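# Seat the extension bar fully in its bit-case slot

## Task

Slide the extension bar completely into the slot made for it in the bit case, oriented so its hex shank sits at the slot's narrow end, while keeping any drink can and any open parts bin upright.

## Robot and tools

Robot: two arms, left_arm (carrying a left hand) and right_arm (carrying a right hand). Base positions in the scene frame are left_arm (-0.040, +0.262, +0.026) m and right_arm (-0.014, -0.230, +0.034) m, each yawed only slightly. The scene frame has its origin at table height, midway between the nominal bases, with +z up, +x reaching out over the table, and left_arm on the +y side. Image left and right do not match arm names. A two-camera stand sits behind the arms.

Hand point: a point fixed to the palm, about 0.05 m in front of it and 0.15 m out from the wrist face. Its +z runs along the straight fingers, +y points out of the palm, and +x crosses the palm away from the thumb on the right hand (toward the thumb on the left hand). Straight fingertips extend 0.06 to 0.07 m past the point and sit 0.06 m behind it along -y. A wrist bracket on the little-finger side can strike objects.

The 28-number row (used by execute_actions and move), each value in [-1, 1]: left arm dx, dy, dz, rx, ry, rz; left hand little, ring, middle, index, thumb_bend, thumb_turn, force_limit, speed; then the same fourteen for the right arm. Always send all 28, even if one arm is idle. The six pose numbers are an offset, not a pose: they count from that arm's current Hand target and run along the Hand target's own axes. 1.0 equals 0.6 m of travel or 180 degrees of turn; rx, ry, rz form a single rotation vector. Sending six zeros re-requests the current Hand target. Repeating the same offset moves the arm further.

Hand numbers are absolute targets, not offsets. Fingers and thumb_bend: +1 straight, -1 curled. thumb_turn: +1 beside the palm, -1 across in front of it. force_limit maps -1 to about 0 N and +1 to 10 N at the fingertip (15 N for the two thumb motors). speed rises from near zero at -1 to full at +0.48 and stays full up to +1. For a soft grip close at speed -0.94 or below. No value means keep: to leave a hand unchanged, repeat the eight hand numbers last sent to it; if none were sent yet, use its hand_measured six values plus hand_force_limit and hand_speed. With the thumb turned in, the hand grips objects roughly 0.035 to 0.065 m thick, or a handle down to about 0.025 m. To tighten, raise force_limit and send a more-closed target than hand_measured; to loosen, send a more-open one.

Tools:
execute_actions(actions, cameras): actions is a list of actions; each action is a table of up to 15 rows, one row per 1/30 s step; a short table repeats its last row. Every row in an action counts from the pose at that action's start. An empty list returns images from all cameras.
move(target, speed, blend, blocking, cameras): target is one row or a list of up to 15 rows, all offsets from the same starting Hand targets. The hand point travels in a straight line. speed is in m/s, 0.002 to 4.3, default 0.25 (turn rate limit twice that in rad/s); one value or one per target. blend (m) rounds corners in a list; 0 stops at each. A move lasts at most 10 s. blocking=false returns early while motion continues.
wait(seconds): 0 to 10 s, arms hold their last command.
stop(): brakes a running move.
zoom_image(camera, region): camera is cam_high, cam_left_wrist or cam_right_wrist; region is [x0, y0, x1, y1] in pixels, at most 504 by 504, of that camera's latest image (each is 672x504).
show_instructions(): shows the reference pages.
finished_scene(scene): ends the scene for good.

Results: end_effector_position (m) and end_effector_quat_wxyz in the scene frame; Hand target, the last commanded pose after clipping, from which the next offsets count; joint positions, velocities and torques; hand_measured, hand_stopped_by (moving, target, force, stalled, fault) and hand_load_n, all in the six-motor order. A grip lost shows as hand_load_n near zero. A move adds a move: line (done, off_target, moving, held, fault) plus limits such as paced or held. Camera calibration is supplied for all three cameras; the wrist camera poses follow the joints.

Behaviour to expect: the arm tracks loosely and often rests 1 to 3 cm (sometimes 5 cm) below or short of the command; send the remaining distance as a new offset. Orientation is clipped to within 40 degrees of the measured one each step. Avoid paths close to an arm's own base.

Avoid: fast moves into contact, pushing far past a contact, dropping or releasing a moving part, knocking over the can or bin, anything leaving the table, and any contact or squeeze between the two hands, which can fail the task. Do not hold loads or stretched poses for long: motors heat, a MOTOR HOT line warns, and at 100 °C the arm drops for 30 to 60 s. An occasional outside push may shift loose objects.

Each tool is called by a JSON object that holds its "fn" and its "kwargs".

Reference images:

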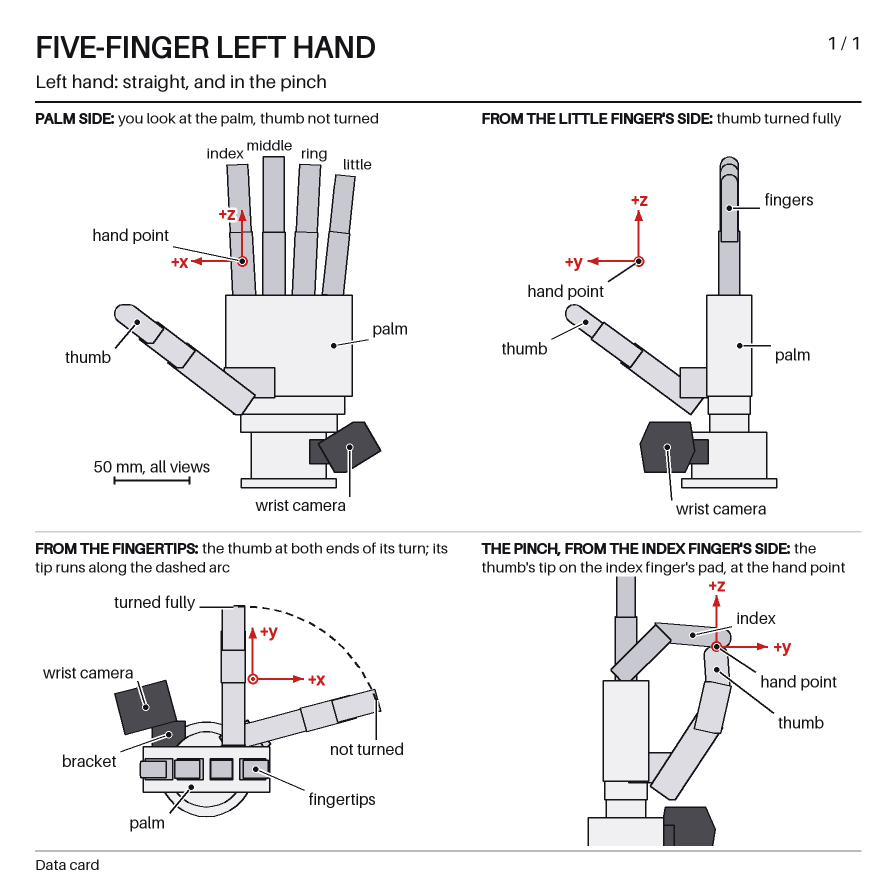

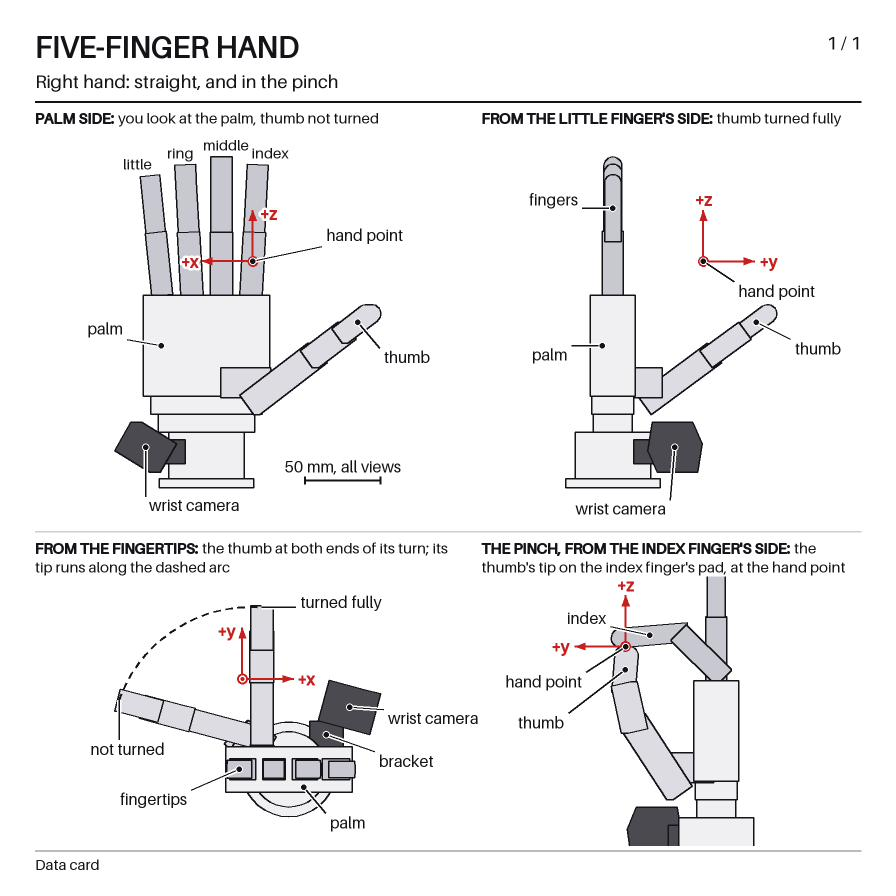

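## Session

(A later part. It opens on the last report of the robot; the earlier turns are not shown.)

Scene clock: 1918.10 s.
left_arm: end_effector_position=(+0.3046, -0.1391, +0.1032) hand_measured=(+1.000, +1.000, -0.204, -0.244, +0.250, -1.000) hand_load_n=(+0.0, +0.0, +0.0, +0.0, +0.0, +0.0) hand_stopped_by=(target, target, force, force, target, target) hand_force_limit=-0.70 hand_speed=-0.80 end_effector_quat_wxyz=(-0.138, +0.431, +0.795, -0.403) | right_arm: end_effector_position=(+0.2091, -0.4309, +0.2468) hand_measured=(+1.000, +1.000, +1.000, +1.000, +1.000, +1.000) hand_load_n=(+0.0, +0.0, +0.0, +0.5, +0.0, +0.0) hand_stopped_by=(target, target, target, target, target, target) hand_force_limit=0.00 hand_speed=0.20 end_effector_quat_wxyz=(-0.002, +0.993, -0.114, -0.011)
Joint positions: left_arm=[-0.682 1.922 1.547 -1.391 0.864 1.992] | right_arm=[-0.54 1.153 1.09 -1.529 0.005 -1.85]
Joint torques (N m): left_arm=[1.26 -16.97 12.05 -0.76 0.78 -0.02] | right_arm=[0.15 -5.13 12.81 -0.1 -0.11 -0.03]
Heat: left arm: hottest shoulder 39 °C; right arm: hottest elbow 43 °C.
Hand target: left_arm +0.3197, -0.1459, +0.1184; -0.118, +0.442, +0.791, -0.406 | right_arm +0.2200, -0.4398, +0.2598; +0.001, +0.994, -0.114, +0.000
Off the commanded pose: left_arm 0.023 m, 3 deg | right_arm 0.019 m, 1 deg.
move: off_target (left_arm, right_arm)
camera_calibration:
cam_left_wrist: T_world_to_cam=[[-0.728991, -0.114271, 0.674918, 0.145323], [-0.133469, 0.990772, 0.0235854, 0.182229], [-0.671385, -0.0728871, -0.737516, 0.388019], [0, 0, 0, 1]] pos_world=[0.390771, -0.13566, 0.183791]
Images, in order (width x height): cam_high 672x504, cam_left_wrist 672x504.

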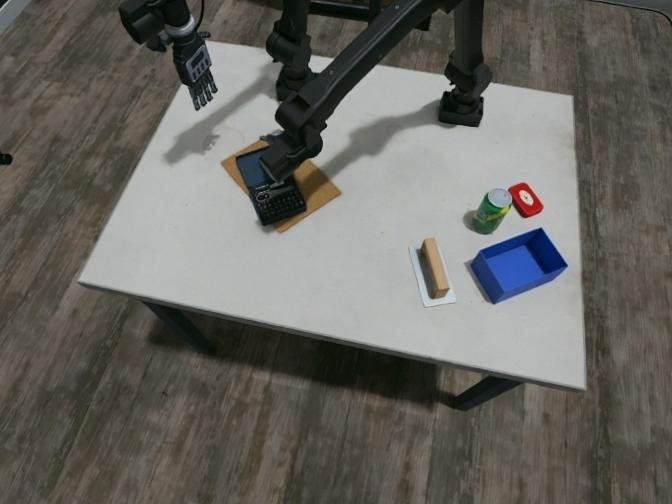

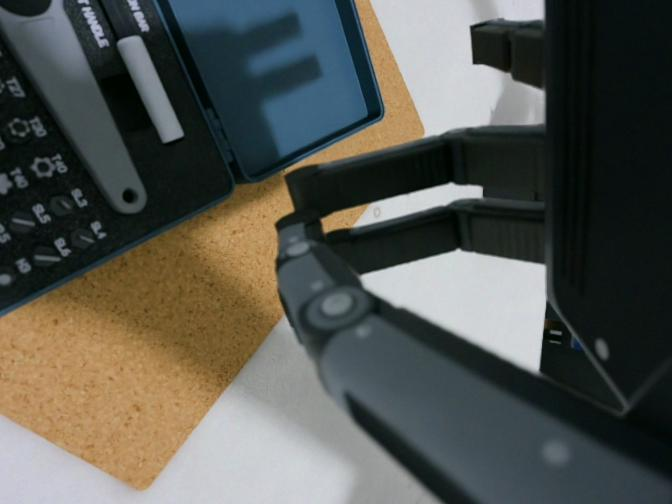

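{"fn": "move", "kwargs": {"target": [-0.1275,-0.0273,0.0143,0,0,0,1,1,-0.5,-0.55,0.25,-1,-0.7,-0.8, 0,0,0,0,0,0,1,1,1,1,1,1,0,0.2], "speed": 0.15, "cameras": ["cam_left_wrist","cam_high"]}}

{"fn": "zoom_image", "kwargs": {"camera": "cam_left_wrist", "region": [80, 80, 280, 280]}}

Scene clock: 1926.37 s.
left_arm: end_effector_position=(+0.3418, -0.2083, +0.1385) hand_measured=(+1.000, +1.000, -0.204, -0.244, +0.250, -1.000) hand_load_n=(+0.0, +0.0, +0.5, +0.0, +0.0, +0.0) hand_stopped_by=(target, target, force, force, target, target) hand_force_limit=-0.70 hand_speed=-0.80 end_effector_quat_wxyz=(-0.117, +0.446, +0.789, -0.406) | right_arm: end_effector_position=(+0.2091, -0.4309, +0.2468) hand_measured=(+1.000, +1.000, +1.000, +1.000, +1.000, +1.000) hand_load_n=(+0.0, +0.0, +0.0, +0.0, +0.0, +0.0) hand_stopped_by=(target, target, target, target, target, target) hand_force_limit=0.00 hand_speed=0.20 end_effector_quat_wxyz=(-0.002, +0.993, -0.114, -0.011)
Joint positions: left_arm=[-0.733 2.042 1.843 -1.467 0.869 1.93] | right_arm=[-0.54 1.153 1.09 -1.529 0.005 -1.85]
Joint torques (N m): left_arm=[-0.03 -18.49 13 -0.91 0.93 -0.28] | right_arm=[0.15 -5.3 12.79 -0.09 -0.11 -0.03]
Heat: left arm: hottest shoulder 39 °C; right arm: hottest elbow 43 °C.
Hand target: left_arm +0.3497, -0.2158, +0.1384; -0.118, +0.442, +0.791, -0.406 | right_arm +0.2200, -0.4398, +0.2598; +0.001, +0.994, -0.114, +0.000
Off the commanded pose: left_arm 0.011 m, 0 deg | right_arm 0.019 m, 1 deg.
move: off_target (left_arm, right_arm)
camera_calibration:
cam_left_wrist: T_world_to_cam=[[-0.757425, -0.0840375, 0.647491, 0.160485], [-0.122311, 0.992389, -0.0142754, 0.256658], [-0.641364, -0.0900075, -0.761939, 0.423507], [0, 0, 0, 1]] pos_world=[0.424569, -0.203099, 0.222438]
Images, in order (width x height): cam_high 672x504, cam_left_wrist 672x504.

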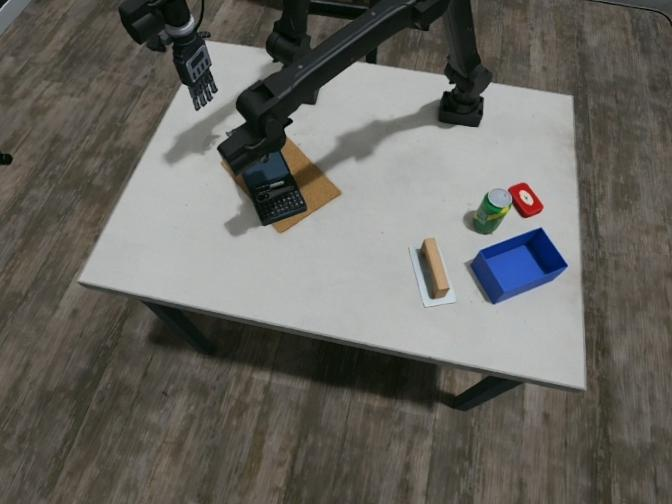

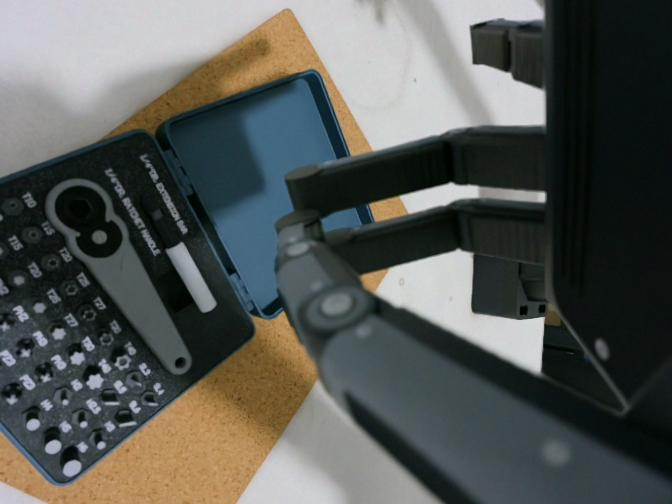

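Scaled by 2.520 from the camera's 672x504 image, which has a finer 960x720 frame.

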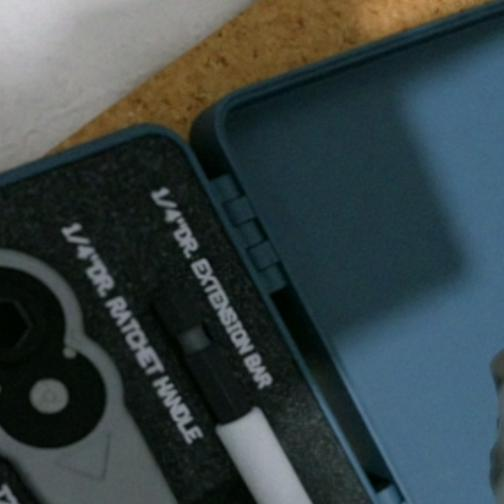

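{"fn": "zoom_image", "kwargs": {"camera": "cam_left_wrist", "region": [125, 180, 245, 330]}}

Scaled by 3.360 from the camera's 672x504 image, which has a finer 960x720 frame.

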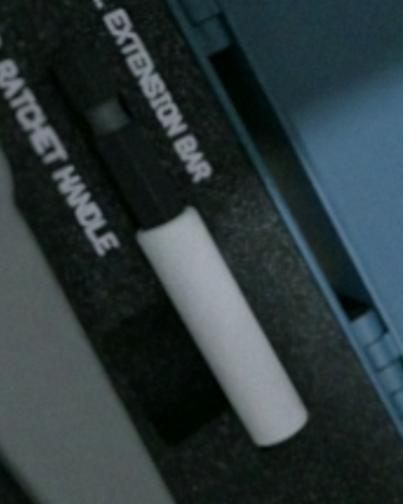

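{"fn": "move", "kwargs": {"target": [0.0207,0.0373,0.0807,0,0,0,1,1,-0.5,-0.55,0.25,-1,-0.7,-0.8, 0,0,0,0,0,0,1,1,1,1,1,1,0,0.2], "speed": 0.1, "cameras": ["cam_left_wrist"]}}

{"fn": "zoom_image", "kwargs": {"camera": "cam_left_wrist", "region": [80, 100, 280, 300]}}

Scene clock: 1955.97 s.
left_arm: end_effector_position=(+0.3322, -0.2253, +0.1064) hand_measured=(+1.000, +1.000, -0.204, -0.244, +0.250, -1.000) hand_load_n=(+0.0, +0.0, +0.0, +0.0, +0.0, +0.0) hand_stopped_by=(target, target, force, force, target, target) hand_force_limit=-0.70 hand_speed=-0.80 end_effector_quat_wxyz=(-0.104, +0.451, +0.786, -0.409) | right_arm: end_effector_position=(+0.2091, -0.4309, +0.2468) hand_measured=(+1.000, +1.000, +1.000, +1.000, +1.000, +1.000) hand_load_n=(+0.0, +0.0, +0.0, +0.0, +0.0, -0.5) hand_stopped_by=(target, target, target, target, target, target) hand_force_limit=0.00 hand_speed=0.20 end_effector_quat_wxyz=(-0.002, +0.993, -0.114, -0.011)
Joint positions: left_arm=[-0.764 2.048 1.768 -1.321 0.871 1.883] | right_arm=[-0.54 1.153 1.09 -1.529 0.005 -1.85]
Joint torques (N m): left_arm=[0.5 -17.85 8.79 0.06 0.98 -0.29] | right_arm=[0.15 -5.07 12.79 -0.1 -0.11 -0.02]
Heat: left arm: hottest shoulder 38 °C; right arm: hottest elbow 43 °C.
Hand target: left_arm +0.3295, -0.2259, +0.0885; -0.118, +0.442, +0.791, -0.406 | right_arm +0.2200, -0.4398, +0.2598; +0.001, +0.994, -0.114, +0.000
Off the commanded pose: left_arm 0.018 m, 2 deg | right_arm 0.019 m, 1 deg.
move: off_target (left_arm, right_arm)
camera_calibration:
cam_left_wrist: T_world_to_cam=[[-0.771318, -0.0722564, 0.632335, 0.181544], [-0.121714, 0.991944, -0.0351172, 0.273772], [-0.624703, -0.104051, -0.773899, 0.3839], [0, 0, 0, 1]] pos_world=[0.413174, -0.218503, 0.191918]
Images, in order (width x height): cam_left_wrist 672x504.

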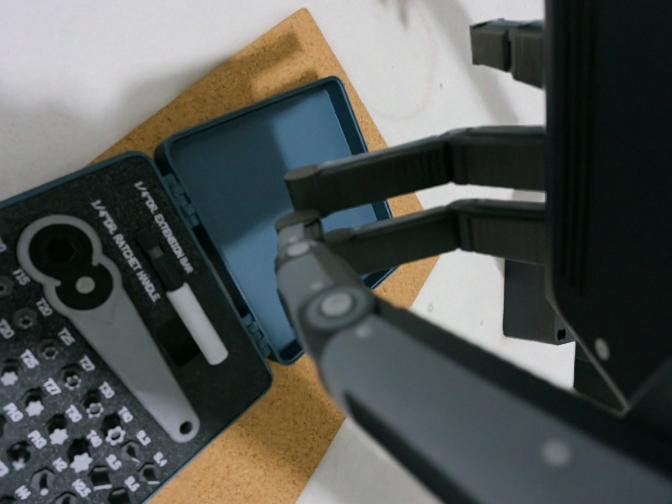

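Scaled by 2.520 from the camera's 672x504 image, which has a finer 960x720 frame.

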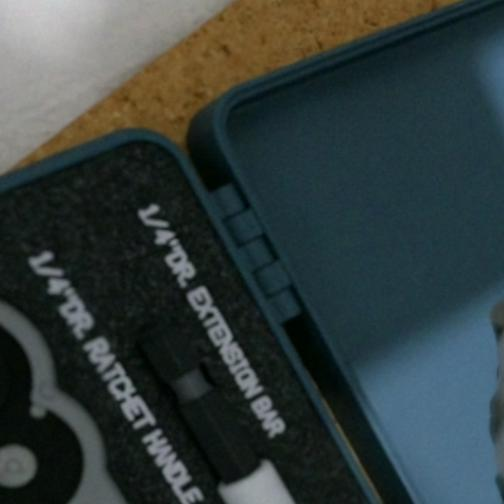

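{"fn": "zoom_image", "kwargs": {"camera": "cam_left_wrist", "region": [125, 220, 235, 370]}}

Scaled by 3.360 from the camera's 672x504 image, which has a finer 960x720 frame.

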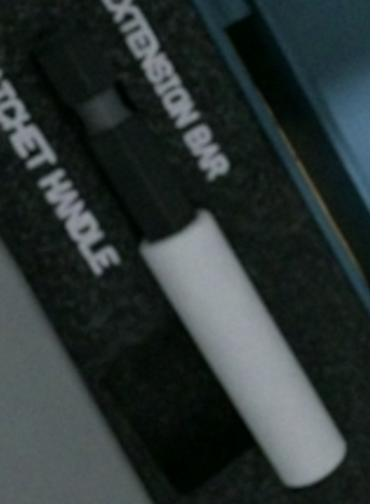

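{"fn": "move", "kwargs": {"target": [[0,0,0,0,0,0,1,1,-0.5,-0.55,0.6,0.9,0,0.2, 0,0,0,0,0,0,1,1,1,1,1,1,0,0.2],[0.0327,0.0733,-0.0072,0,0,0,1,1,-0.5,-0.55,0.6,0.9,0,0.2, 0,0,0,0,0,0,1,1,1,1,1,1,0,0.2]], "speed": 0.08, "cameras": ["cam_left_wrist"]}}

{"fn": "zoom_image", "kwargs": {"camera": "cam_left_wrist", "region": [150, 100, 400, 350]}}

Scene clock: 1997.10 s.
left_arm: end_effector_position=(+0.3462, -0.1966, +0.0733) hand_measured=(+1.000, +1.000, -0.204, -0.244, +0.600, +0.900) hand_load_n=(+0.0, +0.0, +0.0, +0.0, +0.5, +0.0) hand_stopped_by=(target, target, force, force, target, target) hand_force_limit=0.00 hand_speed=0.20 end_effector_quat_wxyz=(-0.111, +0.441, +0.792, -0.408) | right_arm: end_effector_position=(+0.2091, -0.4309, +0.2468) hand_measured=(+1.000, +1.000, +1.000, +1.000, +1.000, +1.000) hand_load_n=(+0.0, +0.0, +0.0, +0.0, +0.0, +0.0) hand_stopped_by=(target, target, target, target, target, target) hand_force_limit=0.00 hand_speed=0.20 end_effector_quat_wxyz=(-0.002, +0.993, -0.114, -0.011)
Joint positions: left_arm=[-0.713 2.074 1.717 -1.308 0.869 1.936] | right_arm=[-0.54 1.153 1.09 -1.529 0.005 -1.85]
Joint torques (N m): left_arm=[0.73 -19.02 8.51 0.18 0.82 0] | right_arm=[0.03 -5.25 12.78 -0.09 -0.12 -0.02]
Heat: left arm: hottest shoulder 39 °C; right arm: hottest elbow 43 °C.
Hand target: left_arm +0.3472, -0.1957, +0.0550; -0.117, +0.442, +0.791, -0.406 | right_arm +0.2200, -0.4398, +0.2598; +0.001, +0.994, -0.114, +0.000
Off the commanded pose: left_arm 0.018 m, 1 deg | right_arm 0.019 m, 1 deg.
move: off_target (left_arm, right_arm)
camera_calibration:
cam_left_wrist: T_world_to_cam=[[-0.758544, -0.093826, 0.644832, 0.205716], [-0.138264, 0.990221, -0.0185644, 0.249989], [-0.636785, -0.103239, -0.764099, 0.373727], [0, 0, 0, 1]] pos_world=[0.428592, -0.18966, 0.157553]
Images, in order (width x height): cam_left_wrist 672x504.

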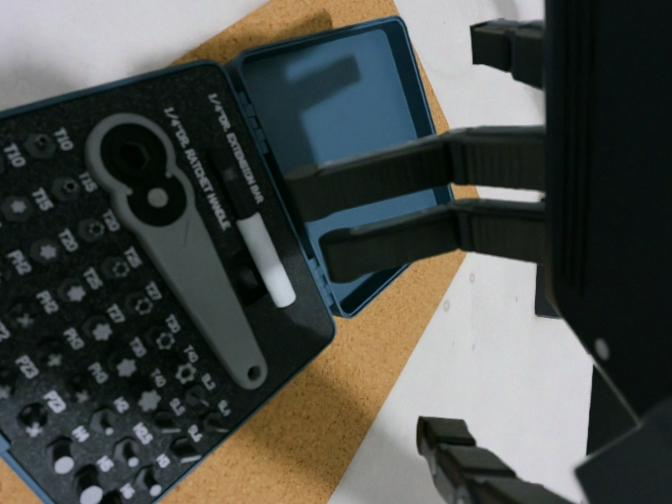

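Scaled by 2.016 from the camera's 672x504 image, which has a finer 960x720 frame.

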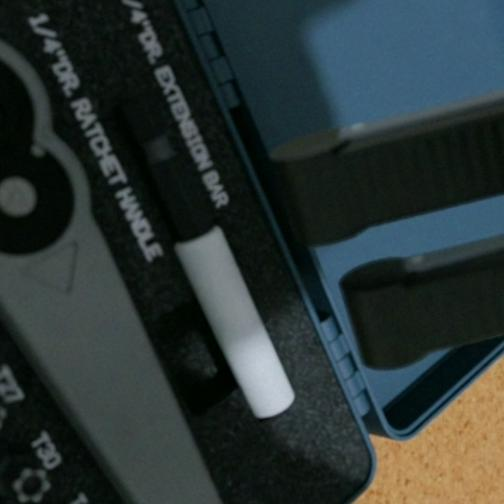

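{"fn": "zoom_image", "kwargs": {"camera": "cam_left_wrist", "region": [190, 140, 310, 320]}}

Scaled by 2.800 from the camera's 672x504 image, which has a finer 960x720 frame.

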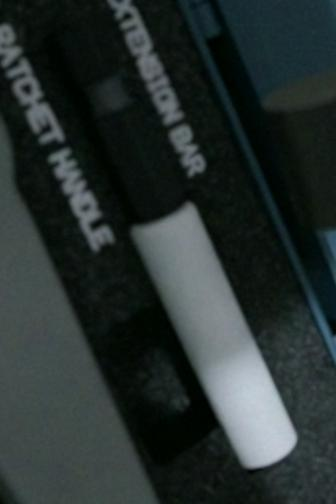

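{"fn": "move", "kwargs": {"target": [0.0087,0.0373,0.0321,0,0,0,1,1,-0.5,-0.55,0.6,0.9,0,0.2, 0,0,0,0,0,0,1,1,1,1,1,1,0,0.2], "speed": 0.06, "cameras": ["cam_left_wrist"]}}

{"fn": "zoom_image", "kwargs": {"camera": "cam_left_wrist", "region": [220, 100, 400, 320]}}

Scene clock: 2017.47 s.
left_arm: end_effector_position=(+0.3466, -0.1969, +0.0427) hand_measured=(+1.000, +1.000, -0.204, -0.244, +0.600, +0.900) hand_load_n=(+0.0, +0.0, +0.0, +0.5, +0.0, +0.0) hand_stopped_by=(target, target, force, force, target, target) hand_force_limit=0.00 hand_speed=0.20 end_effector_quat_wxyz=(-0.112, +0.441, +0.792, -0.408) | right_arm: end_effector_position=(+0.2091, -0.4309, +0.2468) hand_measured=(+1.000, +1.000, +1.000, +1.000, +1.000, +1.000) hand_load_n=(+0.0, +0.0, +0.0, +0.0, +0.0, +0.0) hand_stopped_by=(target, target, target, target, target, target) hand_force_limit=0.00 hand_speed=0.20 end_effector_quat_wxyz=(-0.002, +0.993, -0.114, -0.011)
Joint positions: left_arm=[-0.713 2.108 1.688 -1.248 0.869 1.938] | right_arm=[-0.54 1.153 1.09 -1.529 0.005 -1.85]
Joint torques (N m): left_arm=[0.38 -18.43 8.36 0.01 0.79 -0.06] | right_arm=[0.15 -5.13 12.77 -0.12 -0.12 -0.03]
Heat: left arm: hottest shoulder 38 °C; right arm: hottest elbow 43 °C.
Hand target: left_arm +0.3471, -0.1956, +0.0250; -0.118, +0.442, +0.791, -0.406 | right_arm +0.2200, -0.4398, +0.2598; +0.001, +0.994, -0.114, +0.000
Off the commanded pose: left_arm 0.018 m, 1 deg | right_arm 0.019 m, 1 deg.
move: off_target (left_arm, right_arm)
camera_calibration:
cam_left_wrist: T_world_to_cam=[[-0.758052, -0.0935116, 0.645455, 0.225615], [-0.13734, 0.990364, -0.0178173, 0.249521], [-0.637569, -0.102153, -0.76359, 0.351011], [0, 0, 0, 1]] pos_world=[0.429091, -0.190162, 0.12685]
Images, in order (width x height): cam_left_wrist 672x504.

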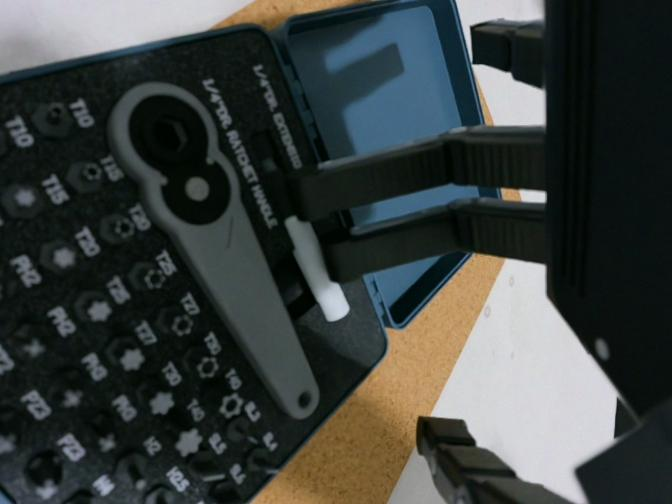

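Scaled by 2.291 from the camera's 672x504 image, which has a finer 960x720 frame.

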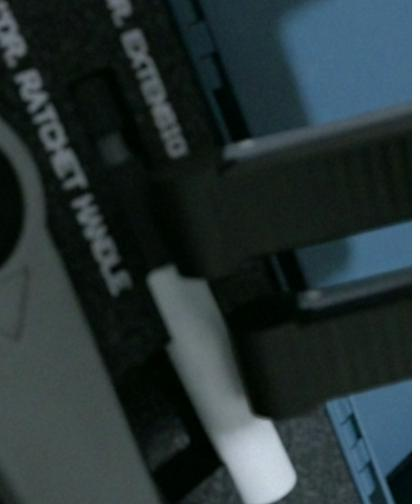

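{"fn": "move", "kwargs": {"target": [0.0023,0.0099,0.0086,0,0,0,1,1,-0.5,-0.55,0.6,0.9,0,0.2, 0,0,0,0,0,0,1,1,1,1,1,1,0,0.2], "speed": 0.04, "cameras": ["cam_left_wrist"]}}

{"fn": "zoom_image", "kwargs": {"camera": "cam_left_wrist", "region": [220, 100, 400, 320]}}

Scene clock: 2025.67 s.
left_arm: end_effector_position=(+0.3491, -0.1989, +0.0411) hand_measured=(+1.000, +1.000, -0.204, -0.244, +0.600, +0.900) hand_load_n=(-0.5, +0.0, +0.0, +0.0, +0.0, +0.0) hand_stopped_by=(target, target, force, force, target, target) hand_force_limit=0.00 hand_speed=0.20 end_effector_quat_wxyz=(-0.107, +0.443, +0.791, -0.409) | right_arm: end_effector_position=(+0.2091, -0.4309, +0.2468) hand_measured=(+1.000, +1.000, +1.000, +1.000, +1.000, +1.000) hand_load_n=(+0.0, +0.0, +0.0, +0.0, -0.5, +0.0) hand_stopped_by=(target, target, target, target, target, target) hand_force_limit=0.00 hand_speed=0.20 end_effector_quat_wxyz=(-0.002, +0.993, -0.114, -0.011)
Joint positions: left_arm=[-0.713 2.11 1.688 -1.234 0.869 1.938] | right_arm=[-0.54 1.153 1.09 -1.529 0.005 -1.85]
Joint torques (N m): left_arm=[0.15 -17.79 7.5 0.14 0.78 0.03] | right_arm=[0.09 -5.25 12.78 -0.1 -0.11 -0.03]
Heat: left arm: hottest shoulder 38 °C; right arm: hottest elbow 43 °C.
Hand target: left_arm +0.3470, -0.1956, +0.0169; -0.118, +0.442, +0.791, -0.406 | right_arm +0.2200, -0.4398, +0.2598; +0.001, +0.994, -0.114, +0.000
Off the commanded pose: left_arm 0.024 m, 1 deg | right_arm 0.019 m, 1 deg.
move: off_target (left_arm, right_arm)
camera_calibration:
cam_left_wrist: T_world_to_cam=[[-0.763918, -0.0886413, 0.639196, 0.231582], [-0.137167, 0.99019, -0.0266154, 0.252128], [-0.630567, -0.108008, -0.768583, 0.347782], [0, 0, 0, 1]] pos_world=[0.430793, -0.191564, 0.125983]
Images, in order (width x height): cam_left_wrist 672x504.

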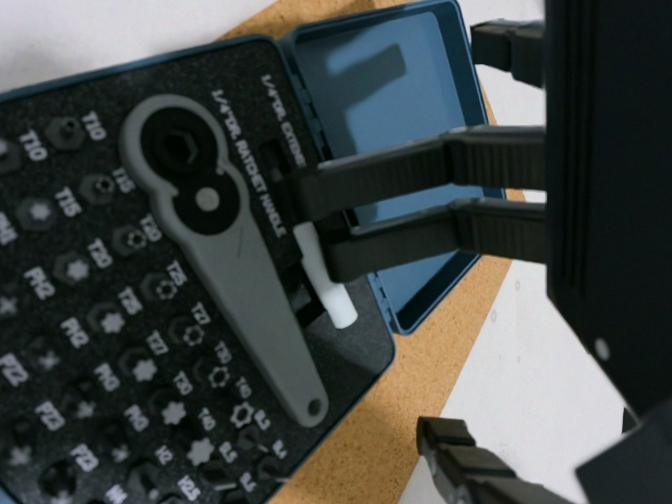

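Scaled by 2.291 from the camera's 672x504 image, which has a finer 960x720 frame.

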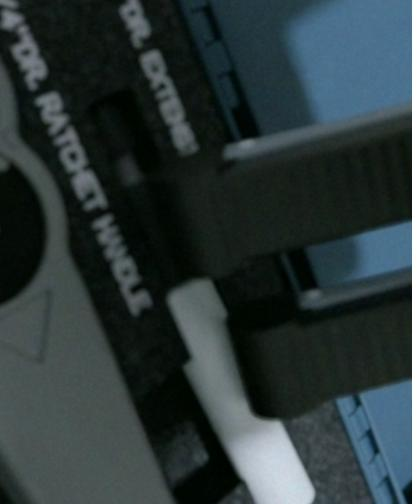

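{"fn": "move", "kwargs": {"target": [0.0023,0.0099,0.0086,0,0,0,1,1,-0.5,-0.55,0.6,0.9,0,0.2, 0,0,0,0,0,0,1,1,1,1,1,1,0,0.2], "speed": 0.04, "cameras": ["cam_left_wrist"]}}

{"fn": "zoom_image", "kwargs": {"camera": "cam_left_wrist", "region": [240, 100, 400, 340]}}

Scene clock: 2030.47 s.
left_arm: end_effector_position=(+0.3487, -0.1988, +0.0381) hand_measured=(+1.000, +1.000, -0.204, -0.244, +0.600, +0.900) hand_load_n=(+0.0, +0.0, -0.5, +0.0, +0.0, +0.0) hand_stopped_by=(target, target, force, force, target, target) hand_force_limit=0.00 hand_speed=0.20 end_effector_quat_wxyz=(-0.105, +0.444, +0.790, -0.409) | right_arm: end_effector_position=(+0.2091, -0.4309, +0.2468) hand_measured=(+1.000, +1.000, +1.000, +1.000, +1.000, +1.000) hand_load_n=(+0.0, +0.0, +0.0, +0.0, +0.0, +0.0) hand_stopped_by=(target, target, target, target, target, target) hand_force_limit=0.00 hand_speed=0.20 end_effector_quat_wxyz=(-0.002, +0.993, -0.114, -0.011)
Joint positions: left_arm=[-0.713 2.11 1.68 -1.222 0.87 1.938] | right_arm=[-0.54 1.153 1.09 -1.529 0.005 -1.85]
Joint torques (N m): left_arm=[0.79 -17.38 7.47 0.17 0.78 -0.08] | right_arm=[0.26 -5.07 12.78 -0.08 -0.12 -0.03]
Heat: left arm: hottest shoulder 38 °C; right arm: hottest elbow 43 °C.
Hand target: left_arm +0.3472, -0.1957, +0.0091; -0.117, +0.442, +0.791, -0.406 | right_arm +0.2200, -0.4398, +0.2598; +0.001, +0.994, -0.114, +0.000
Off the commanded pose: left_arm 0.029 m, 2 deg | right_arm 0.019 m, 1 deg.
move: off_target (left_arm, right_arm)
camera_calibration:
cam_left_wrist: T_world_to_cam=[[-0.765247, -0.086967, 0.637836, 0.234067], [-0.137174, 0.990105, -0.0295775, 0.251925], [-0.628952, -0.110129, -0.769604, 0.344251], [0, 0, 0, 1]] pos_world=[0.430193, -0.191164, 0.123092]
Images, in order (width x height): cam_left_wrist 672x504.

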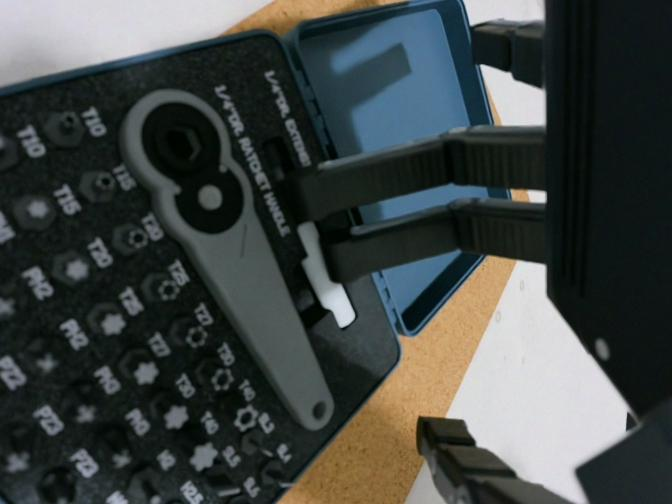

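Scaled by 2.100 from the camera's 672x504 image, which has a finer 960x720 frame.

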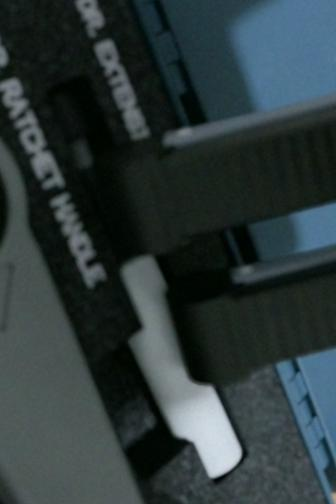

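{"fn": "move", "kwargs": {"target": [0.0017,0.0075,0.0064,0,0,0,1,1,-0.5,-0.55,0.6,0.9,0,0.2, 0,0,0,0,0,0,1,1,1,1,1,1,0,0.2], "speed": 0.04, "cameras": ["cam_left_wrist"]}}

{"fn": "zoom_image", "kwargs": {"camera": "cam_left_wrist", "region": [240, 100, 400, 340]}}

Scene clock: 2037.40 s.
left_arm: end_effector_position=(+0.3482, -0.1992, +0.0371) hand_measured=(+1.000, +1.000, -0.204, -0.244, +0.600, +0.900) hand_load_n=(+0.0, +0.0, -1.5, +0.0, +0.0, +0.0) hand_stopped_by=(target, target, force, force, target, target) hand_force_limit=0.00 hand_speed=0.20 end_effector_quat_wxyz=(-0.105, +0.443, +0.790, -0.411) | right_arm: end_effector_position=(+0.2091, -0.4309, +0.2468) hand_measured=(+1.000, +1.000, +1.000, +1.000, +1.000, +1.000) hand_load_n=(-0.5, +0.0, +0.0, +0.0, +0.0, +0.0) hand_stopped_by=(target, target, target, target, target, target) hand_force_limit=0.00 hand_speed=0.20 end_effector_quat_wxyz=(-0.002, +0.993, -0.114, -0.011)
Joint positions: left_arm=[-0.713 2.11 1.676 -1.217 0.874 1.938] | right_arm=[-0.54 1.153 1.09 -1.529 0.005 -1.85]
Joint torques (N m): left_arm=[0.44 -17.03 7.66 0.39 0.63 0.04] | right_arm=[0.15 -5.3 12.79 -0.1 -0.11 -0.03]
Heat: left arm: hottest shoulder 38 °C; right arm: hottest elbow 43 °C.
Hand target: left_arm +0.3471, -0.1956, +0.0030; -0.118, +0.442, +0.791, -0.406 | right_arm +0.2200, -0.4398, +0.2598; +0.001, +0.994, -0.114, +0.000
Off the commanded pose: left_arm 0.034 m, 2 deg | right_arm 0.019 m, 1 deg.
move: off_target (left_arm, right_arm)
camera_calibration:
cam_left_wrist: T_world_to_cam=[[-0.764594, -0.0848471, 0.638903, 0.234455], [-0.137444, 0.989959, -0.0330161, 0.252345], [-0.629686, -0.113058, -0.768579, 0.342785], [0, 0, 0, 1]] pos_world=[0.429794, -0.191164, 0.121995]
Images, in order (width x height): cam_left_wrist 672x504.

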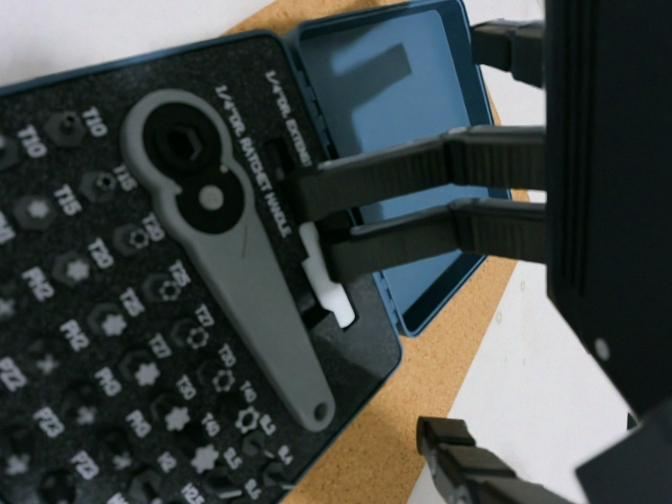

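Scaled by 2.100 from the camera's 672x504 image, which has a finer 960x720 frame.

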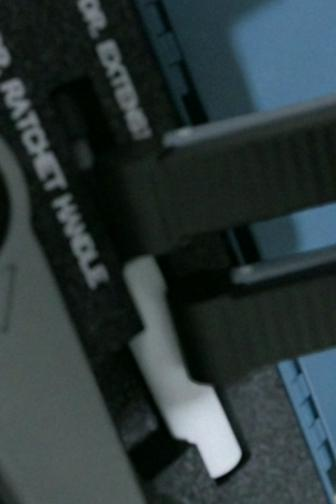

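{"fn": "move", "kwargs": {"target": [-0.0348,-0.1491,-0.1284,0,0,0,1,1,-0.5,-0.55,0.6,0.9,0,0.2, 0,0,0,0,0,0,1,1,1,1,1,1,0,0.2], "speed": 0.08, "cameras": ["cam_left_wrist","cam_high"]}}

{"fn": "zoom_image", "kwargs": {"camera": "cam_left_wrist", "region": [160, 100, 300, 320]}}

Scene clock: 2045.47 s.
left_arm: end_effector_position=(+0.3356, -0.1877, +0.1065) hand_measured=(+1.000, +1.000, -0.204, -0.244, +0.600, +0.900) hand_load_n=(+0.0, +0.0, +0.0, +0.0, +0.0, +0.0) hand_stopped_by=(target, target, force, force, target, target) hand_force_limit=0.00 hand_speed=0.20 end_effector_quat_wxyz=(-0.135, +0.433, +0.795, -0.404) | right_arm: end_effector_position=(+0.2091, -0.4309, +0.2468) hand_measured=(+1.000, +1.000, +1.000, +1.000, +1.000, +1.000) hand_load_n=(+0.0, +0.0, +0.0, +0.0, +0.0, +0.0) hand_stopped_by=(target, target, target, target, target, target) hand_force_limit=0.00 hand_speed=0.20 end_effector_quat_wxyz=(-0.002, +0.993, -0.114, -0.011)
Joint positions: left_arm=[-0.713 2.047 1.757 -1.435 0.869 1.946] | right_arm=[-0.54 1.153 1.09 -1.529 0.005 -1.85]
Joint torques (N m): left_arm=[0.09 -19.96 12.45 -0.88 0.83 -0.07] | right_arm=[0.15 -5.13 12.81 -0.13 -0.12 -0.01]
Heat: left arm: hottest shoulder 38 °C; right arm: hottest elbow 43 °C.
Hand target: left_arm +0.3470, -0.1958, +0.1228; -0.118, +0.442, +0.791, -0.406 | right_arm +0.2200, -0.4398, +0.2598; +0.001, +0.994, -0.114, +0.000
Off the commanded pose: left_arm 0.022 m, 2 deg | right_arm 0.019 m, 1 deg.
move: off_target (left_arm, right_arm)
camera_calibration:
cam_left_wrist: T_world_to_cam=[[-0.732989, -0.110287, 0.671241, 0.162633], [-0.132031, 0.99107, 0.0186593, 0.234444], [-0.667305, -0.0749475, -0.741004, 0.406275], [0, 0, 0, 1]] pos_world=[0.421271, -0.183965, 0.187511]
Images, in order (width x height): cam_high 672x504, cam_left_wrist 672x504.

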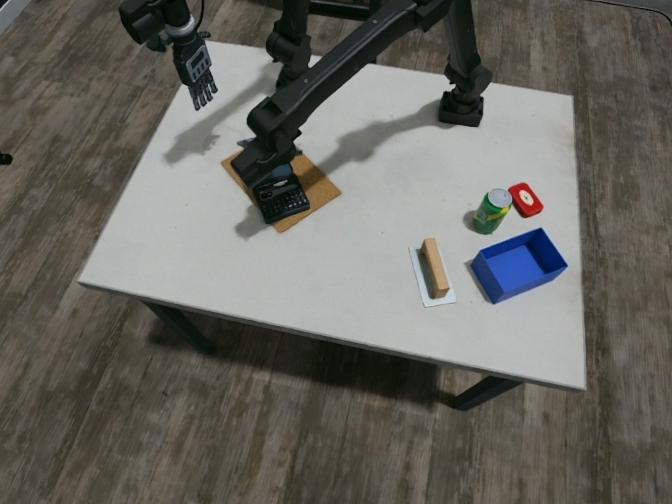

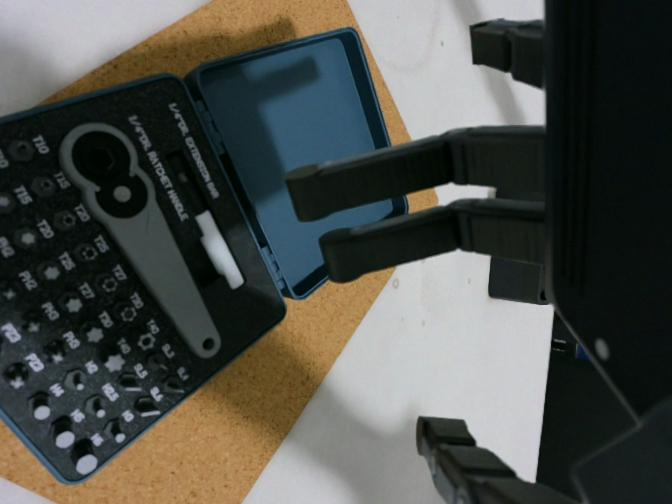

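Scaled by 2.291 from the camera's 672x504 image, which has a finer 960x720 frame.

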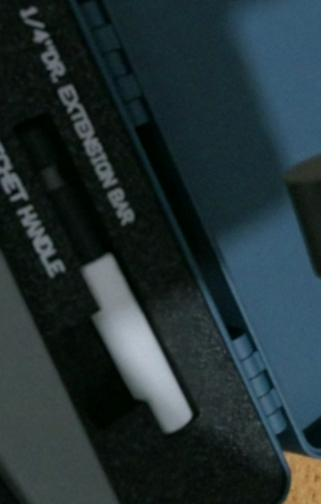

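{"fn": "finished_scene", "kwargs": {"scene": 1}}

The scene is finished: the task was done.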